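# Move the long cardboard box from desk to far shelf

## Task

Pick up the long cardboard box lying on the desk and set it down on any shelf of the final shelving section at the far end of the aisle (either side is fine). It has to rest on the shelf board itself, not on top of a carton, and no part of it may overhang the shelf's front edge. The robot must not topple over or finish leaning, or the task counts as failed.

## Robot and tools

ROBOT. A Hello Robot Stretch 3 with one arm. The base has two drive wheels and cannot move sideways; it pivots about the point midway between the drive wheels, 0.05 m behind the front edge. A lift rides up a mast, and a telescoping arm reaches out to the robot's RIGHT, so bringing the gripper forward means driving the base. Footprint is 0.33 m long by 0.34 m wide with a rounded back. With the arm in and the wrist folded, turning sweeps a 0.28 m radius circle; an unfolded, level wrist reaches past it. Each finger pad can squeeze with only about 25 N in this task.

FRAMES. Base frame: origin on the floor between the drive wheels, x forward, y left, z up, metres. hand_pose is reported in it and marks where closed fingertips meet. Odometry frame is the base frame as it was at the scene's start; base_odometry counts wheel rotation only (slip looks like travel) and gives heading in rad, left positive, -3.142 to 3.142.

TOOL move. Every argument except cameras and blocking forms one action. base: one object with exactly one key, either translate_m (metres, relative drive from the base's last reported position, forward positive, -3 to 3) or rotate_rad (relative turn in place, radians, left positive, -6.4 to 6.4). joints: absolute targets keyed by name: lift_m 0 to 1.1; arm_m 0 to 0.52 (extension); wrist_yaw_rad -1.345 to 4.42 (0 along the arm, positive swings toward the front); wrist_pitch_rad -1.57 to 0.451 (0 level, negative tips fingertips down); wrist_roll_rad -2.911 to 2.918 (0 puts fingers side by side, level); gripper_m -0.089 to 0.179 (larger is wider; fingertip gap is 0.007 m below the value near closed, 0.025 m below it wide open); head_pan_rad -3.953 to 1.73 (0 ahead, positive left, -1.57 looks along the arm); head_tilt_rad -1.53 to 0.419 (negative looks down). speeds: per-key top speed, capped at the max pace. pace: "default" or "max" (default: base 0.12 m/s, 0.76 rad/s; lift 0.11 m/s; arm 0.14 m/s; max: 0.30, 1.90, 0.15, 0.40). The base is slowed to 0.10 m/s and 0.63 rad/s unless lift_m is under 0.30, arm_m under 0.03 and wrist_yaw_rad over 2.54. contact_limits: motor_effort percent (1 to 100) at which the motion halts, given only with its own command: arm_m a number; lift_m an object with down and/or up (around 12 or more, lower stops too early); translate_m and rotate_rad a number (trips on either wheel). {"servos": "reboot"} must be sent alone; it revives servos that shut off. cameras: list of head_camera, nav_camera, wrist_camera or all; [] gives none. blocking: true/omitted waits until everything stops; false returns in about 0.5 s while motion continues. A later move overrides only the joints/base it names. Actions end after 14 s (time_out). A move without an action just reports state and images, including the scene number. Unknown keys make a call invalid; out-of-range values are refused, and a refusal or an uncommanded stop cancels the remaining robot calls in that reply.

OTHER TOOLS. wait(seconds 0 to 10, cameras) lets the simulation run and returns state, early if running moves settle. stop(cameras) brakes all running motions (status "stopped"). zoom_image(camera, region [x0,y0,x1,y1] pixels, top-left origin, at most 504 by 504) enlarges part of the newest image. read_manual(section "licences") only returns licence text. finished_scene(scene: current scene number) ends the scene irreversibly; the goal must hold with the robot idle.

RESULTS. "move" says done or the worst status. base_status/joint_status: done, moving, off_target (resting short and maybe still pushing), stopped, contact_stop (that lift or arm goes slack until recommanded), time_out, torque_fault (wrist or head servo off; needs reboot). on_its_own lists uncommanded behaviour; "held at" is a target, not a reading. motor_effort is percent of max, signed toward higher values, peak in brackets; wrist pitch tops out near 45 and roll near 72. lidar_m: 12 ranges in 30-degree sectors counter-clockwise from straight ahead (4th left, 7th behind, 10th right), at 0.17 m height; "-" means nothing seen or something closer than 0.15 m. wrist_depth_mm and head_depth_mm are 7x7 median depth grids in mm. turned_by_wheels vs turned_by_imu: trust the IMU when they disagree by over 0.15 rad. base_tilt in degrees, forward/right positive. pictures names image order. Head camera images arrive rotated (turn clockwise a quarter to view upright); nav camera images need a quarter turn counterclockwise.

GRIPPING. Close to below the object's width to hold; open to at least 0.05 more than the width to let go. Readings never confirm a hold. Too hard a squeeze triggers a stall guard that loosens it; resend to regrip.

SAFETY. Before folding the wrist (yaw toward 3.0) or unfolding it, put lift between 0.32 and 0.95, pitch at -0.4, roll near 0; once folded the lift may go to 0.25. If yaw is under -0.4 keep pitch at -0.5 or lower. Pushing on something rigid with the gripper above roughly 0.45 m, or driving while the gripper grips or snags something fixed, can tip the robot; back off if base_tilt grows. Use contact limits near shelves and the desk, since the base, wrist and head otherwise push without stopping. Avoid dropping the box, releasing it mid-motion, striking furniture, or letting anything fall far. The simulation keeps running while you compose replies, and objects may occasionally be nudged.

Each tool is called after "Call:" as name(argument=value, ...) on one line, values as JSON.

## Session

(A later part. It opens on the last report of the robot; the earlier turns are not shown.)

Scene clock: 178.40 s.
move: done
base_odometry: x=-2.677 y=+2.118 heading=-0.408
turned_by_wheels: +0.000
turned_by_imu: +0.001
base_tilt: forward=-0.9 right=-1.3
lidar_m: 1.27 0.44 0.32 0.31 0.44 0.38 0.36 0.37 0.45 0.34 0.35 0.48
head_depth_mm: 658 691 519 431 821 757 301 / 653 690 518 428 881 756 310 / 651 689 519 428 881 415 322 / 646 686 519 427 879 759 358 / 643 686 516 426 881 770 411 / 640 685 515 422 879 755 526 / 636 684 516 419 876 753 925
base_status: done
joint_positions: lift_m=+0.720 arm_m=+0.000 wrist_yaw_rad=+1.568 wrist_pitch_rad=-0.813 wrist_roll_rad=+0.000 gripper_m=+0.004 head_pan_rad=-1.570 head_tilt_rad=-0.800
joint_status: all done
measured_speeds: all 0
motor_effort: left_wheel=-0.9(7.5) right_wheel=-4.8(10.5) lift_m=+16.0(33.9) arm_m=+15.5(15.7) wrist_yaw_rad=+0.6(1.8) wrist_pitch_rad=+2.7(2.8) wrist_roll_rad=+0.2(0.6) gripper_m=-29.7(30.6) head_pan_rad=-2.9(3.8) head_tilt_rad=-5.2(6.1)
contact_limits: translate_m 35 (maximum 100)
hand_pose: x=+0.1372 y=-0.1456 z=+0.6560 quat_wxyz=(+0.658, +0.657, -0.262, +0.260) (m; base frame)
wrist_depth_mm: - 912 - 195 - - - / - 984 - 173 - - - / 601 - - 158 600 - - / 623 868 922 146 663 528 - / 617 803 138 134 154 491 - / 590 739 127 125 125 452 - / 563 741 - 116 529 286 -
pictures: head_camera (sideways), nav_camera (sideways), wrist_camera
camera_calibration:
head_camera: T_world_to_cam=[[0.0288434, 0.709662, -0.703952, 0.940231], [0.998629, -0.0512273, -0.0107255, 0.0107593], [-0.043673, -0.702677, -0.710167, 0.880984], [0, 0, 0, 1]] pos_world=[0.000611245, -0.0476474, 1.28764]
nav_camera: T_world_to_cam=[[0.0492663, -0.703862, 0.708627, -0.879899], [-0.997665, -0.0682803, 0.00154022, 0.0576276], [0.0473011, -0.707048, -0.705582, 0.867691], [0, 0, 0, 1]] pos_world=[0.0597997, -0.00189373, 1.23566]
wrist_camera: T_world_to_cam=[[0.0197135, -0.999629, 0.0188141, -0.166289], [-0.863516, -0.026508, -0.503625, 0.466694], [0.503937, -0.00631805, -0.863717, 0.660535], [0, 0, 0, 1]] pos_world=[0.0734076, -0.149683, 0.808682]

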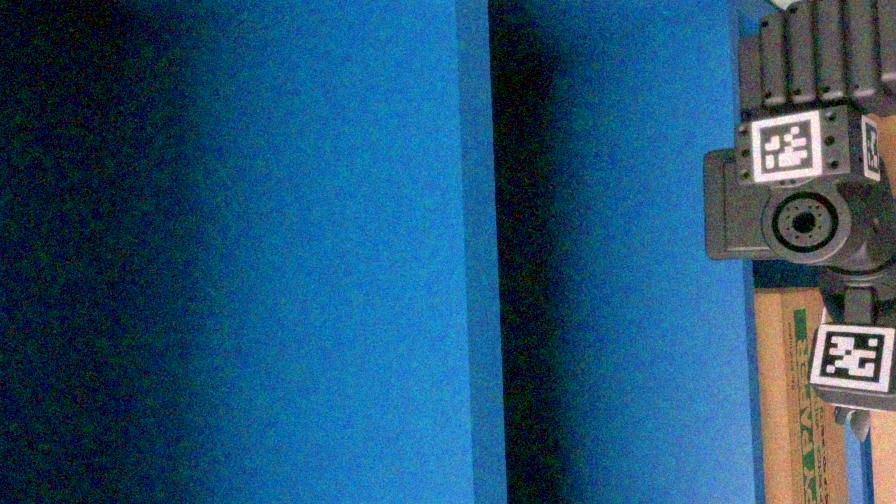

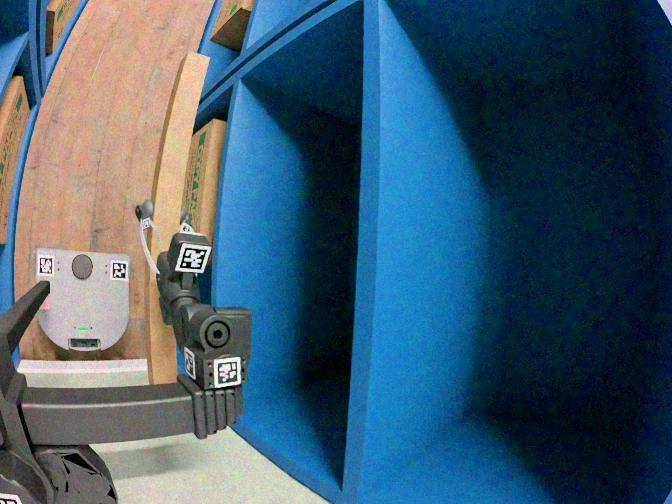

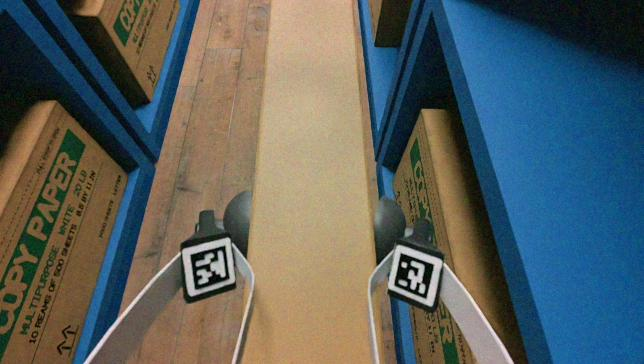

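Call:
move(joints={"lift_m": 0.64}, speeds={"lift_m": 0.06})

Call:
move(joints={"arm_m": 0.16}, speeds={"arm_m": 0.06}, contact_limits={"arm_m": 50}, cameras=["all"])

Scene clock: 185.73 s.
move: done
base_odometry: x=-2.677 y=+2.118 heading=-0.408
turned_by_wheels: +0.000
turned_by_imu: +0.001
base_tilt: forward=-0.9 right=-1.2
lidar_m: 1.27 0.44 0.32 0.31 0.44 0.37 0.36 0.37 0.45 0.34 0.35 0.48
head_depth_mm: 659 691 520 430 824 772 889 / 656 689 519 428 882 776 378 / 649 688 518 427 880 757 377 / 649 686 517 427 878 756 439 / 643 688 517 427 879 769 872 / 641 685 517 423 877 755 892 / 637 683 516 418 876 754 987
base_status: not commanded
joint_positions: lift_m=+0.640 arm_m=+0.000 wrist_yaw_rad=+1.568 wrist_pitch_rad=-0.813 wrist_roll_rad=+0.000 gripper_m=+0.004 head_pan_rad=-1.570 head_tilt_rad=-0.800
joint_status: all done
measured_speeds: all 0
motor_effort: left_wheel=-1.4(1.9) right_wheel=-4.6(5.2) lift_m=+18.6(25.2) arm_m=+19.2(19.4) wrist_yaw_rad=+1.6(1.8) wrist_pitch_rad=+2.6(2.9) wrist_roll_rad=-0.5(0.8) gripper_m=-29.9(30.5) head_pan_rad=-2.7(3.5) head_tilt_rad=-4.0(5.5)
contact_limits: translate_m 35 (maximum 100)
hand_pose: x=+0.1371 y=-0.1456 z=+0.5759 quat_wxyz=(+0.658, +0.657, -0.262, +0.260) (m; base frame)
wrist_depth_mm: - 911 - 195 - - - / - 922 - 173 546 517 - / 586 926 914 157 587 479 - / 613 839 818 145 593 441 - / 590 784 137 134 153 411 - / 585 - 127 125 125 387 227 / 558 667 - 117 606 354 350
pictures: none

Scene clock: 189.10 s.
move: done
base_odometry: x=-2.677 y=+2.118 heading=-0.408
turned_by_wheels: +0.000
turned_by_imu: +0.000
base_tilt: forward=-0.8 right=-1.2
lidar_m: 1.27 0.44 0.32 0.31 0.44 0.38 0.36 0.37 0.45 0.34 0.35 0.48
head_depth_mm: 658 690 519 430 824 773 888 / 655 689 518 429 881 435 382 / 650 689 518 427 511 677 1087 / 648 687 518 427 837 573 1075 / 643 685 517 426 879 576 1031 / 640 684 516 423 878 693 1007 / 637 683 515 419 878 754 983
base_status: not commanded
joint_positions: lift_m=+0.640 arm_m=+0.160 wrist_yaw_rad=+1.568 wrist_pitch_rad=-0.813 wrist_roll_rad=+0.000 gripper_m=+0.004 head_pan_rad=-1.570 head_tilt_rad=-0.800
joint_status: all done
measured_speeds: all 0
motor_effort: left_wheel=-1.8(1.9) right_wheel=-4.9(5.3) lift_m=+42.1(42.7) arm_m=+22.3(24.9) wrist_yaw_rad=+1.3(1.9) wrist_pitch_rad=+2.6(2.9) wrist_roll_rad=-0.5(0.7) gripper_m=-29.5(30.4) head_pan_rad=-2.5(3.4) head_tilt_rad=-3.5(5.1)
contact_limits: arm_m 50 (drawing in: default 39, maximum 55; extending or still: default 49, maximum 70); translate_m 35 (maximum 100)
hand_pose: x=+0.1371 y=-0.3056 z=+0.5760 quat_wxyz=(+0.658, +0.657, -0.262, +0.260) (m; base frame)
wrist_depth_mm: 842 - - 192 - - - / 882 - - 173 - - - / - 930 934 158 - - - / 824 848 820 145 - - - / 781 795 138 134 148 - - / 721 713 127 125 125 - - / 672 670 - 116 - - -
pictures: head_camera (sideways), nav_camera (sideways), wrist_camera
camera_calibration:
head_camera: T_world_to_cam=[[0.0288434, 0.709662, -0.703952, 0.940231], [0.998629, -0.0512273, -0.0107255, 0.0107593], [-0.043673, -0.702677, -0.710167, 0.880984], [0, 0, 0, 1]] pos_world=[0.000611245, -0.0476474, 1.28764]
nav_camera: T_world_to_cam=[[0.0492663, -0.703862, 0.708627, -0.879899], [-0.997665, -0.0682803, 0.00154022, 0.0576276], [0.0473011, -0.707048, -0.705582, 0.867691], [0, 0, 0, 1]] pos_world=[0.0597997, -0.00189373, 1.23566]
wrist_camera: T_world_to_cam=[[0.0197135, -0.999629, 0.0188141, -0.324724], [-0.863516, -0.026508, -0.503625, 0.422162], [0.503937, -0.00631805, -0.863717, 0.590426], [0, 0, 0, 1]] pos_world=[0.0734076, -0.309683, 0.728682]

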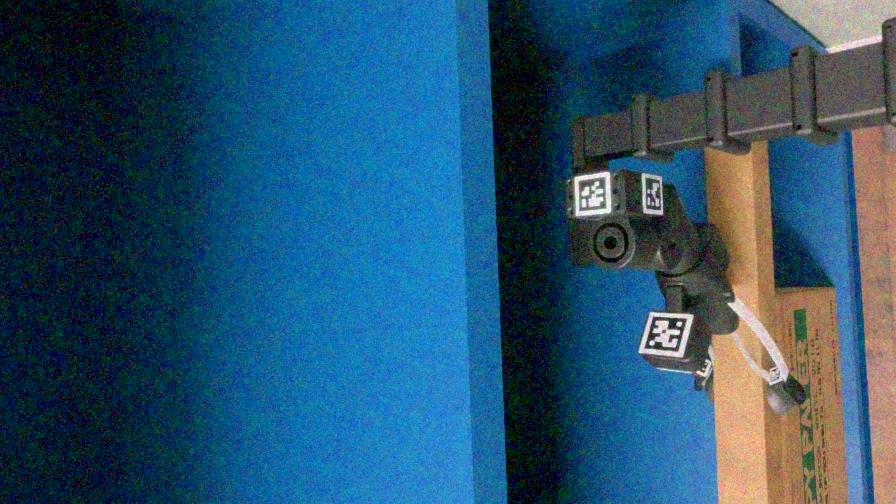

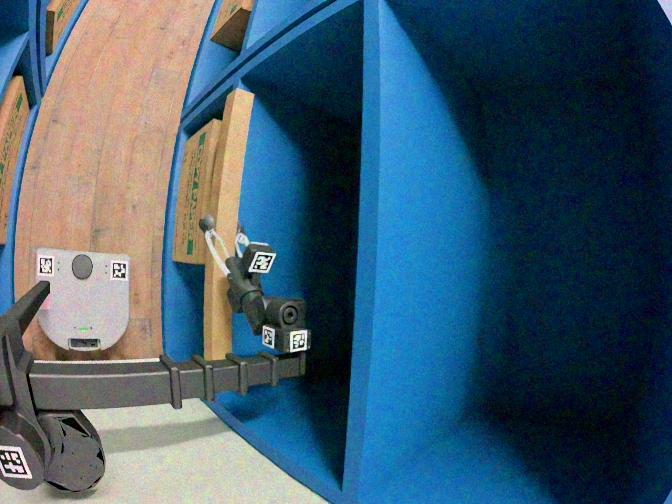

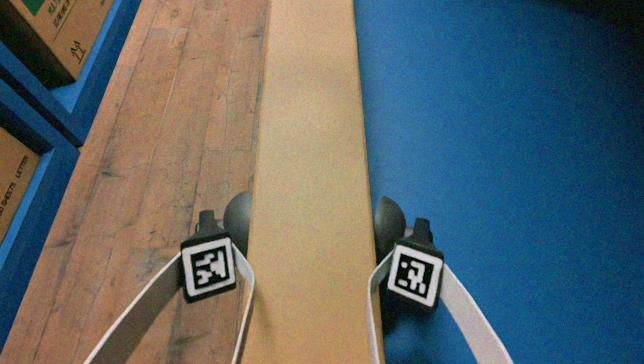

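Call:
move(joints={"arm_m": 0.35}, speeds={"arm_m": 0.06}, contact_limits={"arm_m": 50}, cameras=["all"])

Scene clock: 195.40 s.
move: done
base_odometry: x=-2.677 y=+2.118 heading=-0.408
turned_by_wheels: +0.000
turned_by_imu: +0.001
base_tilt: forward=-0.9 right=-1.2
lidar_m: 1.27 0.44 0.32 0.31 0.44 0.37 0.36 0.37 0.45 0.34 0.35 0.48
head_depth_mm: 659 690 519 430 824 773 893 / 655 689 520 427 860 433 385 / 650 691 518 428 797 756 1079 / 647 687 518 427 809 769 1078 / 644 686 516 426 786 772 1028 / 639 684 516 422 818 755 1006 / 637 682 516 418 819 755 986
base_status: not commanded
joint_positions: lift_m=+0.640 arm_m=+0.350 wrist_yaw_rad=+1.568 wrist_pitch_rad=-0.813 wrist_roll_rad=+0.000 gripper_m=+0.004 head_pan_rad=-1.570 head_tilt_rad=-0.800
joint_status: all done
measured_speeds: all 0
motor_effort: left_wheel=-0.9(1.9) right_wheel=-5.3(5.3) lift_m=+38.9(42.4) arm_m=+22.6(24.8) wrist_yaw_rad=+1.2(2.0) wrist_pitch_rad=+2.5(2.8) wrist_roll_rad=-0.3(0.7) gripper_m=-29.7(30.8) head_pan_rad=-1.4(2.9) head_tilt_rad=-3.3(4.9)
contact_limits: arm_m 50 (drawing in: default 39, maximum 55; extending or still: default 49, maximum 70); translate_m 35 (maximum 100)
hand_pose: x=+0.1371 y=-0.4956 z=+0.5760 quat_wxyz=(+0.658, +0.657, -0.262, +0.260) (m; base frame)
wrist_depth_mm: - - - 192 - - - / 991 - - 173 - - - / 902 - - 158 - - - / - - 147 145 - - - / - - 134 134 148 - - / - - 126 125 125 - - / - - - 116 - - -
pictures: head_camera (sideways), nav_camera (sideways), wrist_camera
camera_calibration:
head_camera: T_world_to_cam=[[0.0288434, 0.709662, -0.703952, 0.940231], [0.998629, -0.0512273, -0.0107255, 0.0107593], [-0.043673, -0.702677, -0.710167, 0.880984], [0, 0, 0, 1]] pos_world=[0.000611245, -0.0476474, 1.28764]
nav_camera: T_world_to_cam=[[0.0492663, -0.703862, 0.708627, -0.879899], [-0.997665, -0.0682803, 0.00154022, 0.0576276], [0.0473011, -0.707048, -0.705582, 0.867691], [0, 0, 0, 1]] pos_world=[0.0597997, -0.00189373, 1.23566]
wrist_camera: T_world_to_cam=[[0.0197135, -0.999629, 0.0188141, -0.514654], [-0.863516, -0.026508, -0.503625, 0.417126], [0.503937, -0.00631805, -0.863717, 0.589226], [0, 0, 0, 1]] pos_world=[0.0734076, -0.499683, 0.728682]

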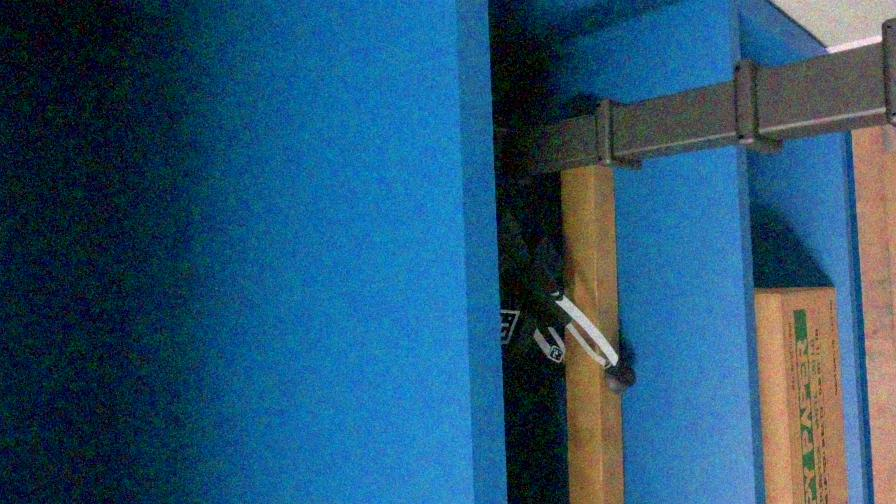

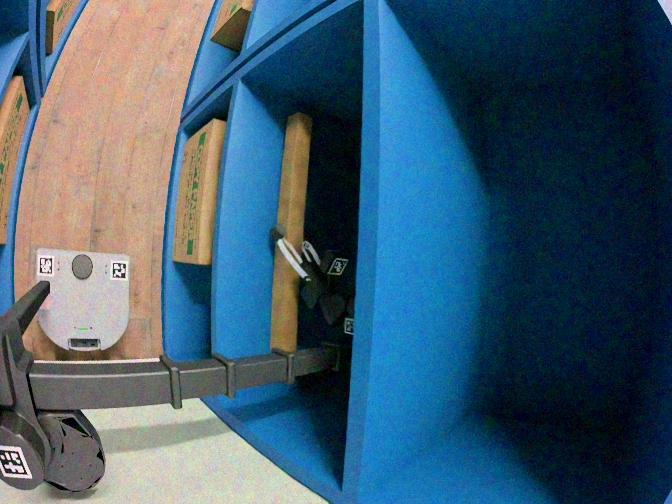

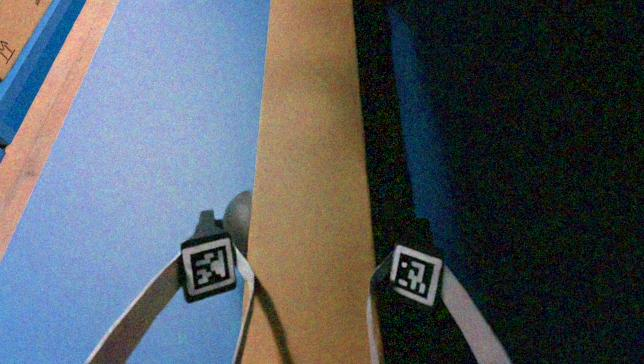

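Lower gently with contact limit.

Call:
move(joints={"lift_m": 0.61}, speeds={"lift_m": 0.02}, contact_limits={"lift_m": {"down": 13}}, cameras=["wrist_camera", "head_camera"])

Call:
move(joints={"lift_m": 0.57}, speeds={"lift_m": 0.015}, contact_limits={"lift_m": {"down": 13}}, cameras=["wrist_camera", "head_camera"])

Scene clock: 198.03 s.
move: contact_stop
base_odometry: x=-2.677 y=+2.118 heading=-0.409
turned_by_wheels: +0.000
turned_by_imu: +0.000
base_tilt: forward=-0.9 right=-1.2
lidar_m: 1.27 0.44 0.32 0.31 0.44 0.37 0.36 0.37 0.45 0.34 0.35 0.48
head_depth_mm: 659 691 520 431 826 773 937 / 654 689 519 428 860 462 401 / 651 688 518 429 804 756 1081 / 648 689 517 426 816 772 1079 / 643 686 516 426 801 770 1029 / 640 684 516 423 820 754 1002 / 636 684 516 419 878 752 986
base_status: not commanded
joint_positions: lift_m=+0.621 arm_m=+0.350 wrist_yaw_rad=+1.568 wrist_pitch_rad=-0.789 wrist_roll_rad=+0.000 gripper_m=+0.004 head_pan_rad=-1.570 head_tilt_rad=-0.800
joint_status: lift_m contact_stop (moved -0.019 of -0.030)
measured_speeds: all 0
on_its_own: lift_m is slack since a contact_stop (your +0.610 is given up)
motor_effort: left_wheel=-2.1(2.2) right_wheel=+5.3(5.3) lift_m=+28.4(37.7) arm_m=+19.8(21.3) wrist_yaw_rad=+0.8(2.0) wrist_pitch_rad=-1.8(2.7) wrist_roll_rad=-0.5(0.7) gripper_m=-30.0(30.8) head_pan_rad=-2.1(2.9) head_tilt_rad=-2.9(4.2)
contact_limits: arm_m 50 (drawing in: default 39, maximum 55; extending or still: default 49, maximum 70); lift_m down 13 (down: maximum 72; up: maximum 65); translate_m 35 (maximum 100)
hand_pose: x=+0.1421 y=-0.4956 z=+0.5609 quat_wxyz=(+0.654, +0.653, -0.270, +0.269) (m; base frame)
wrist_depth_mm: - - - 202 - - - / 944 - - 180 - - - / - - - 162 - - - / - - 149 147 - - - / - - 139 135 148 - - / - - 126 124 125 - - / - - - 115 - - -
pictures: head_camera (sideways), wrist_camera
camera_calibration:
head_camera: T_world_to_cam=[[0.0288434, 0.709662, -0.703952, 0.940231], [0.998629, -0.0512273, -0.0107255, 0.0107593], [-0.043673, -0.702677, -0.710167, 0.880984], [0, 0, 0, 1]] pos_world=[0.000611245, -0.0476474, 1.28764]
wrist_camera: T_world_to_cam=[[0.0194163, -0.999623, 0.0193956, -0.514753], [-0.850919, -0.026707, -0.524617, 0.423636], [0.524937, -0.00631804, -0.851118, 0.563714], [0, 0, 0, 1]] pos_world=[0.0745607, -0.499683, 0.712017]

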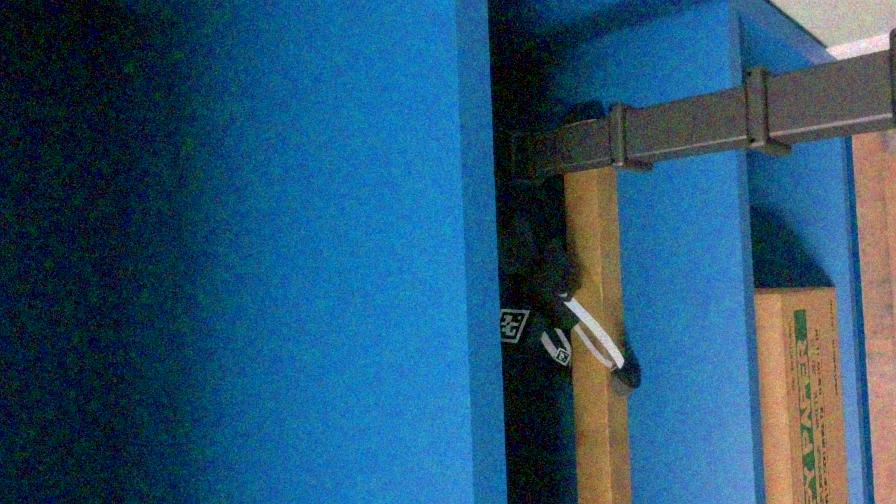

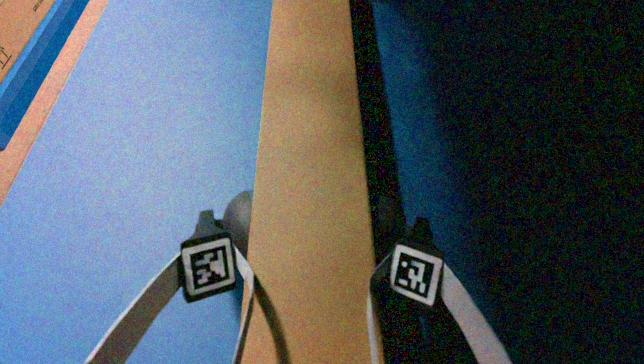

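not run: a stop that you did not command came earlier in this reply.

Call:
move(joints={"lift_m": 0.623}, speeds={"lift_m": 0.02})

Call:
move(joints={"gripper_m": 0.05}, cameras=["wrist_camera", "head_camera"])

Call:
move(joints={"gripper_m": 0.12}, cameras=["wrist_camera", "head_camera"])

Scene clock: 200.13 s.
move: done
base_odometry: x=-2.677 y=+2.118 heading=-0.408
turned_by_wheels: +0.000
turned_by_imu: +0.000
base_tilt: forward=-0.9 right=-1.2
lidar_m: 1.27 0.44 0.32 0.31 0.44 0.37 0.36 0.37 0.45 0.34 0.35 0.48
head_depth_mm: 657 690 519 431 824 773 912 / 653 688 519 428 859 459 400 / 649 687 518 427 805 756 1079 / 647 685 518 427 815 770 1083 / 644 685 517 427 800 770 1030 / 639 684 517 423 818 755 1008 / 636 683 515 419 877 756 981
base_status: not commanded
joint_positions: lift_m=+0.623 arm_m=+0.350 wrist_yaw_rad=+1.568 wrist_pitch_rad=-0.796 wrist_roll_rad=+0.000 gripper_m=+0.004 head_pan_rad=-1.570 head_tilt_rad=-0.800
joint_status: all done
measured_speeds: all 0
motor_effort: left_wheel=-1.8(2.6) right_wheel=+4.4(5.5) lift_m=+38.6(40.3) arm_m=+17.9(18.4) wrist_yaw_rad=+1.3(1.3) wrist_pitch_rad=-0.7(1.9) wrist_roll_rad=-0.5(0.7) gripper_m=-29.4(30.9) head_pan_rad=-1.5(2.6) head_tilt_rad=-3.2(3.9)
contact_limits: arm_m 50 (drawing in: default 39, maximum 55; extending or still: default 49, maximum 70); translate_m 35 (maximum 100)
hand_pose: x=+0.1407 y=-0.4955 z=+0.5618 quat_wxyz=(+0.655, +0.654, -0.268, +0.266) (m; base frame)
wrist_depth_mm: - - - 201 - - - / 945 - - 178 - - - / - - - 161 - - - / - - 149 147 - - - / - - 139 135 148 - - / - - 126 125 125 - - / - - - 115 - - -
pictures: none

Scene clock: 201.53 s.
move: done
base_odometry: x=-2.677 y=+2.118 heading=-0.408
turned_by_wheels: +0.000
turned_by_imu: +0.000
base_tilt: forward=-0.9 right=-1.2
lidar_m: 1.27 0.44 0.32 0.31 0.44 0.37 0.36 0.37 0.45 0.34 0.35 0.48
head_depth_mm: 659 689 519 431 823 773 914 / 654 689 519 428 859 459 399 / 650 687 517 428 804 754 1081 / 646 688 517 427 816 772 1076 / 642 685 516 427 802 770 1027 / 640 683 516 423 821 755 1009 / 635 684 515 419 876 756 986
base_status: not commanded
joint_positions: lift_m=+0.623 arm_m=+0.350 wrist_yaw_rad=+1.569 wrist_pitch_rad=-0.796 wrist_roll_rad=+0.000 gripper_m=+0.050 head_pan_rad=-1.570 head_tilt_rad=-0.800
joint_status: all done
measured_speeds: all 0
motor_effort: left_wheel=-2.1(2.1) right_wheel=+4.7(4.8) lift_m=+23.9(37.3) arm_m=+16.5(17.7) wrist_yaw_rad=+0.9(1.9) wrist_pitch_rad=-0.6(0.8) wrist_roll_rad=+0.5(0.9) gripper_m=-6.9(100.0) head_pan_rad=-1.6(2.6) head_tilt_rad=-2.4(3.9)
contact_limits: arm_m 50 (drawing in: default 39, maximum 55; extending or still: default 49, maximum 70); translate_m 35 (maximum 100)
hand_pose: x=+0.1407 y=-0.4955 z=+0.5618 quat_wxyz=(+0.655, +0.654, -0.268, +0.266) (m; base frame)
wrist_depth_mm: - - - 201 - - - / 964 - - 179 - - - / - - - 162 - - - / - - 150 148 - - - / - - 139 135 148 - - / - - 127 124 125 - - / - - - 116 - - -
pictures: head_camera (sideways), wrist_camera
camera_calibration:
head_camera: T_world_to_cam=[[0.0288434, 0.709662, -0.703952, 0.940231], [0.998629, -0.0512273, -0.0107255, 0.0107593], [-0.043673, -0.702677, -0.710167, 0.880984], [0, 0, 0, 1]] pos_world=[0.000611245, -0.0476474, 1.28764]
wrist_camera: T_world_to_cam=[[0.0196828, -0.999621, 0.0192319, -0.514574], [-0.854406, -0.026807, -0.518913, 0.420204], [0.519232, -0.00621815, -0.85461, 0.567966], [0, 0, 0, 1]] pos_world=[0.0742466, -0.499583, 0.713335]

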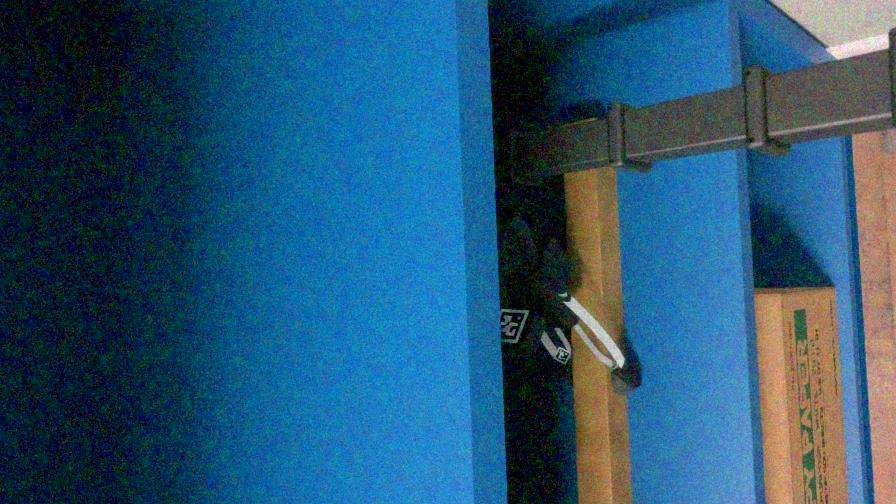

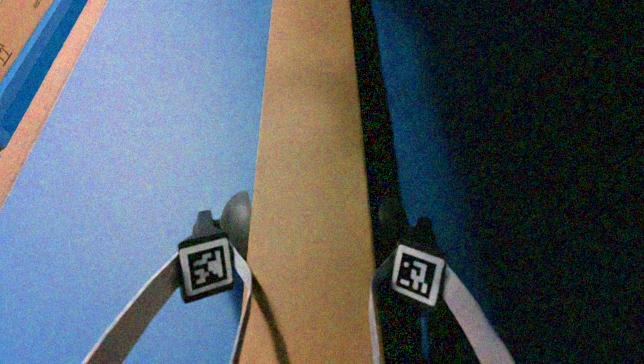

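Scene clock: 203.70 s.
move: done
base_odometry: x=-2.677 y=+2.118 heading=-0.408
turned_by_wheels: +0.000
turned_by_imu: +0.000
base_tilt: forward=-0.9 right=-1.2
lidar_m: 1.27 0.44 0.32 0.31 0.44 0.37 0.36 0.37 0.45 0.34 0.35 0.48
head_depth_mm: 657 690 518 430 823 772 915 / 654 689 519 428 861 460 400 / 651 689 518 427 804 756 1081 / 647 685 516 427 814 772 1078 / 644 685 516 426 776 771 1028 / 639 684 516 422 818 754 1005 / 636 684 514 418 878 754 987
base_status: not commanded
joint_positions: lift_m=+0.623 arm_m=+0.350 wrist_yaw_rad=+1.569 wrist_pitch_rad=-0.809 wrist_roll_rad=+0.000 gripper_m=+0.120 head_pan_rad=-1.570 head_tilt_rad=-0.800
joint_status: all done
measured_speeds: all 0
motor_effort: left_wheel=-0.8(2.0) right_wheel=+4.5(5.0) lift_m=+16.2(23.1) arm_m=+14.6(16.5) wrist_yaw_rad=+1.6(1.6) wrist_pitch_rad=+1.9(2.0) wrist_roll_rad=+0.0(0.6) gripper_m=+1.7(100.0) head_pan_rad=-1.2(2.6) head_tilt_rad=-2.5(3.5)
contact_limits: arm_m 50 (drawing in: default 39, maximum 55; extending or still: default 49, maximum 70); translate_m 35 (maximum 100)
hand_pose: x=+0.1381 y=-0.4955 z=+0.5597 quat_wxyz=(+0.657, +0.656, -0.263, +0.262) (m; base frame)
wrist_depth_mm: - - - 196 - - - / 940 - - 175 - - - / - - - 158 - - - / - - - 144 - - - / - 144 137 133 - - - / - 118 119 122 - 121 - / - - - 114 - - -
pictures: head_camera (sideways), wrist_camera
camera_calibration:
head_camera: T_world_to_cam=[[0.0288434, 0.709662, -0.703952, 0.940231], [0.998629, -0.0512273, -0.0107255, 0.0107593], [-0.043673, -0.702677, -0.710167, 0.880984], [0, 0, 0, 1]] pos_world=[0.000611245, -0.0476474, 1.28764]
wrist_camera: T_world_to_cam=[[0.0200716, -0.999619, 0.0189398, -0.514358], [-0.861103, -0.0269101, -0.507718, 0.41148], [0.508034, -0.00611843, -0.861315, 0.572859], [0, 0, 0, 1]] pos_world=[0.0736189, -0.499584, 0.71207]

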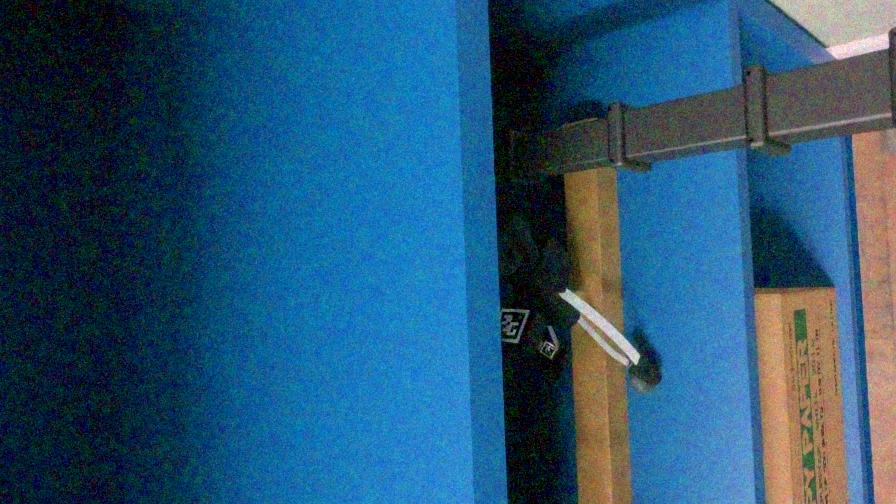

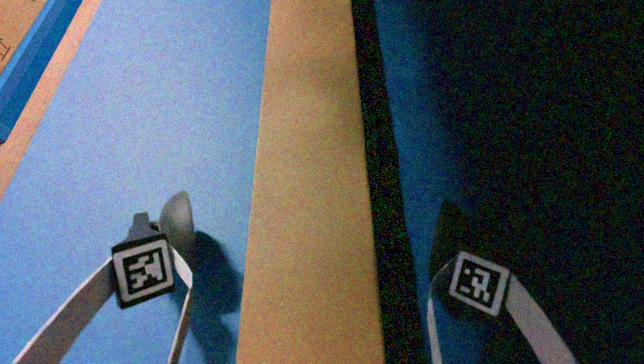

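Call:
move(joints={"wrist_pitch_rad": -0.2}, speeds={"wrist_pitch_rad": 0.5}, cameras=["wrist_camera"])

Call:
move(joints={"arm_m": 0.0}, speeds={"arm_m": 0.1}, contact_limits={"arm_m": -45}, cameras=["head_camera", "nav_camera"])

Scene clock: 207.63 s.
move: done
base_odometry: x=-2.677 y=+2.118 heading=-0.408
turned_by_wheels: +0.000
turned_by_imu: +0.001
base_tilt: forward=-0.9 right=-1.2
lidar_m: 1.27 0.44 0.32 0.31 0.44 0.38 0.36 0.37 0.45 0.34 0.35 0.48
head_depth_mm: 659 691 519 430 826 773 916 / 654 689 518 428 861 459 400 / 651 689 518 427 802 755 1079 / 647 686 518 427 825 770 1077 / 644 686 516 426 804 772 1034 / 640 686 515 422 818 756 1010 / 637 683 515 419 876 754 984
base_status: not commanded
joint_positions: lift_m=+0.623 arm_m=+0.350 wrist_yaw_rad=+1.569 wrist_pitch_rad=-0.223 wrist_roll_rad=+0.000 gripper_m=+0.120 head_pan_rad=-1.570 head_tilt_rad=-0.800
joint_status: all done
measured_speeds: all 0
motor_effort: left_wheel=-1.6(2.1) right_wheel=+4.7(4.8) lift_m=+18.2(18.6) arm_m=+10.9(12.8) wrist_yaw_rad=+0.6(1.7) wrist_pitch_rad=+4.4(6.4) wrist_roll_rad=-0.3(0.6) gripper_m=+0.7(2.0) head_pan_rad=-1.3(2.1) head_tilt_rad=-1.2(3.0)
contact_limits: arm_m 50 (drawing in: default 39, maximum 55; extending or still: default 49, maximum 70); translate_m 35 (maximum 100)
hand_pose: x=+0.2232 y=-0.4956 z=+0.6815 quat_wxyz=(+0.553, +0.552, -0.441, +0.441) (m; base frame)
wrist_depth_mm: - - - - - 407 299 / - - - - - 446 297 / - - - - - 473 313 / - - - - - - 299 / - 144 - 305 - - 312 / 968 118 - 258 - 121 311 / - - - 216 - - -
pictures: wrist_camera
camera_calibration:
wrist_camera: T_world_to_cam=[[0.00633612, -0.999583, 0.0281721, -0.521693], [-0.437165, -0.0281068, -0.898942, 0.717968], [0.899359, -0.00662007, -0.437161, 0.257887], [0, 0, 0, 1]] pos_world=[0.0852427, -0.499588, 0.772847]

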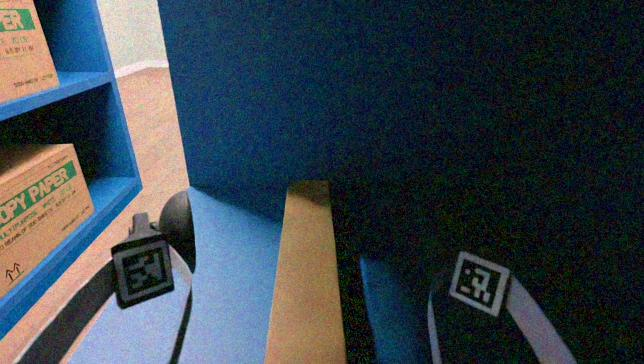

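"contact_limits": arm_m = -45.0 is out of range 1 to 100

Call:
move(joints={"arm_m": 0.0}, speeds={"arm_m": 0.1}, cameras=["head_camera", "nav_camera"])

Scene clock: 212.60 s.
move: done
base_odometry: x=-2.677 y=+2.118 heading=-0.408
turned_by_wheels: +0.000
turned_by_imu: +0.001
base_tilt: forward=-0.8 right=-1.2
lidar_m: 1.27 0.44 0.32 0.31 0.44 0.37 0.36 0.37 0.45 0.34 0.35 0.48
head_depth_mm: 658 692 520 431 825 773 909 / 653 690 519 428 882 774 390 / 649 688 518 427 829 753 392 / 646 688 517 427 823 771 453 / 643 685 517 427 823 770 872 / 640 685 517 423 821 754 872 / 635 683 515 418 876 755 981
base_status: not commanded
joint_positions: lift_m=+0.623 arm_m=+0.000 wrist_yaw_rad=+1.569 wrist_pitch_rad=-0.223 wrist_roll_rad=+0.000 gripper_m=+0.120 head_pan_rad=-1.570 head_tilt_rad=-0.800
joint_status: all done
measured_speeds: all 0
motor_effort: left_wheel=-1.1(2.1) right_wheel=+4.4(4.9) lift_m=+20.2(20.9) arm_m=-21.7(23.7) wrist_yaw_rad=+0.5(1.8) wrist_pitch_rad=+4.4(4.6) wrist_roll_rad=+0.1(0.7) gripper_m=-0.2(2.1) head_pan_rad=-1.0(1.9) head_tilt_rad=-1.4(2.9)
contact_limits: translate_m 35 (maximum 100)
hand_pose: x=+0.2232 y=-0.1456 z=+0.6815 quat_wxyz=(+0.553, +0.552, -0.441, +0.441) (m; base frame)
wrist_depth_mm: 621 919 - - - - - / 669 928 - - - - - / 707 - - - - - - / 894 - - - - - 409 / - 144 - - - - 381 / - 122 - - - 121 - / - 897 913 926 541 487 -
pictures: head_camera (sideways), nav_camera (sideways)
camera_calibration:
head_camera: T_world_to_cam=[[0.0288434, 0.709662, -0.703952, 0.940231], [0.998629, -0.0512273, -0.0107255, 0.0107593], [-0.043673, -0.702677, -0.710167, 0.880984], [0, 0, 0, 1]] pos_world=[0.000611245, -0.0476474, 1.28764]
nav_camera: T_world_to_cam=[[0.0492663, -0.703862, 0.708627, -0.879899], [-0.997665, -0.0682803, 0.00154022, 0.0576276], [0.0473011, -0.707048, -0.705582, 0.867691], [0, 0, 0, 1]] pos_world=[0.0597997, -0.00189373, 1.23566]

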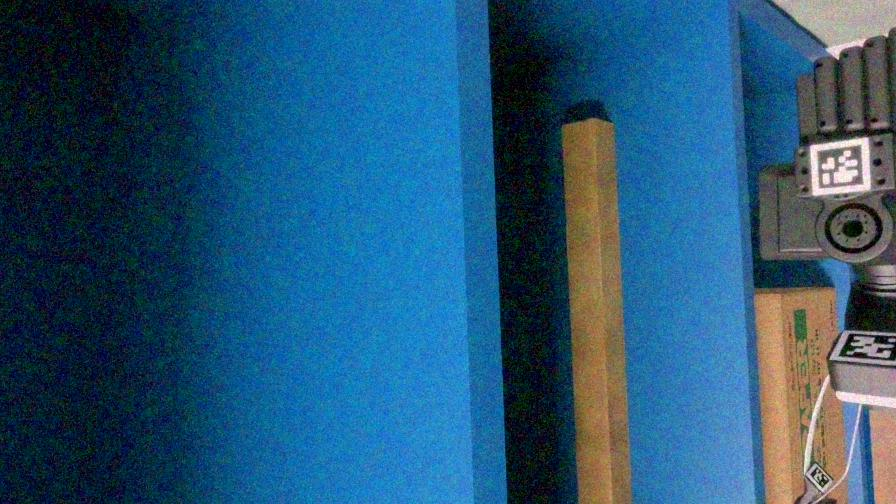

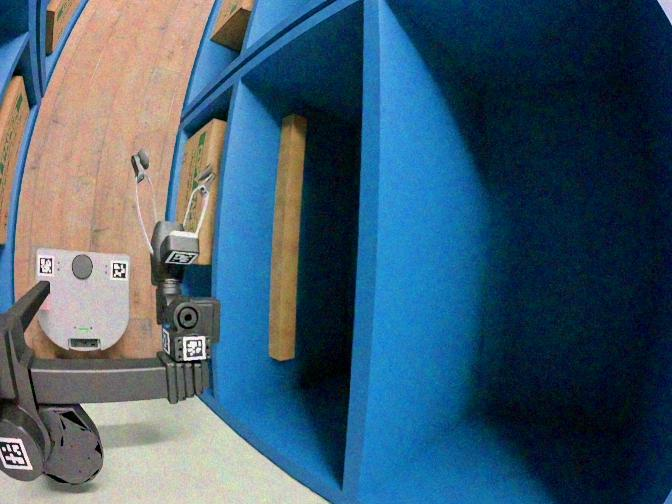

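Placed well on the shelf in the last section.

Call:
finished_scene(scene=1)

The scene is finished: the task was done.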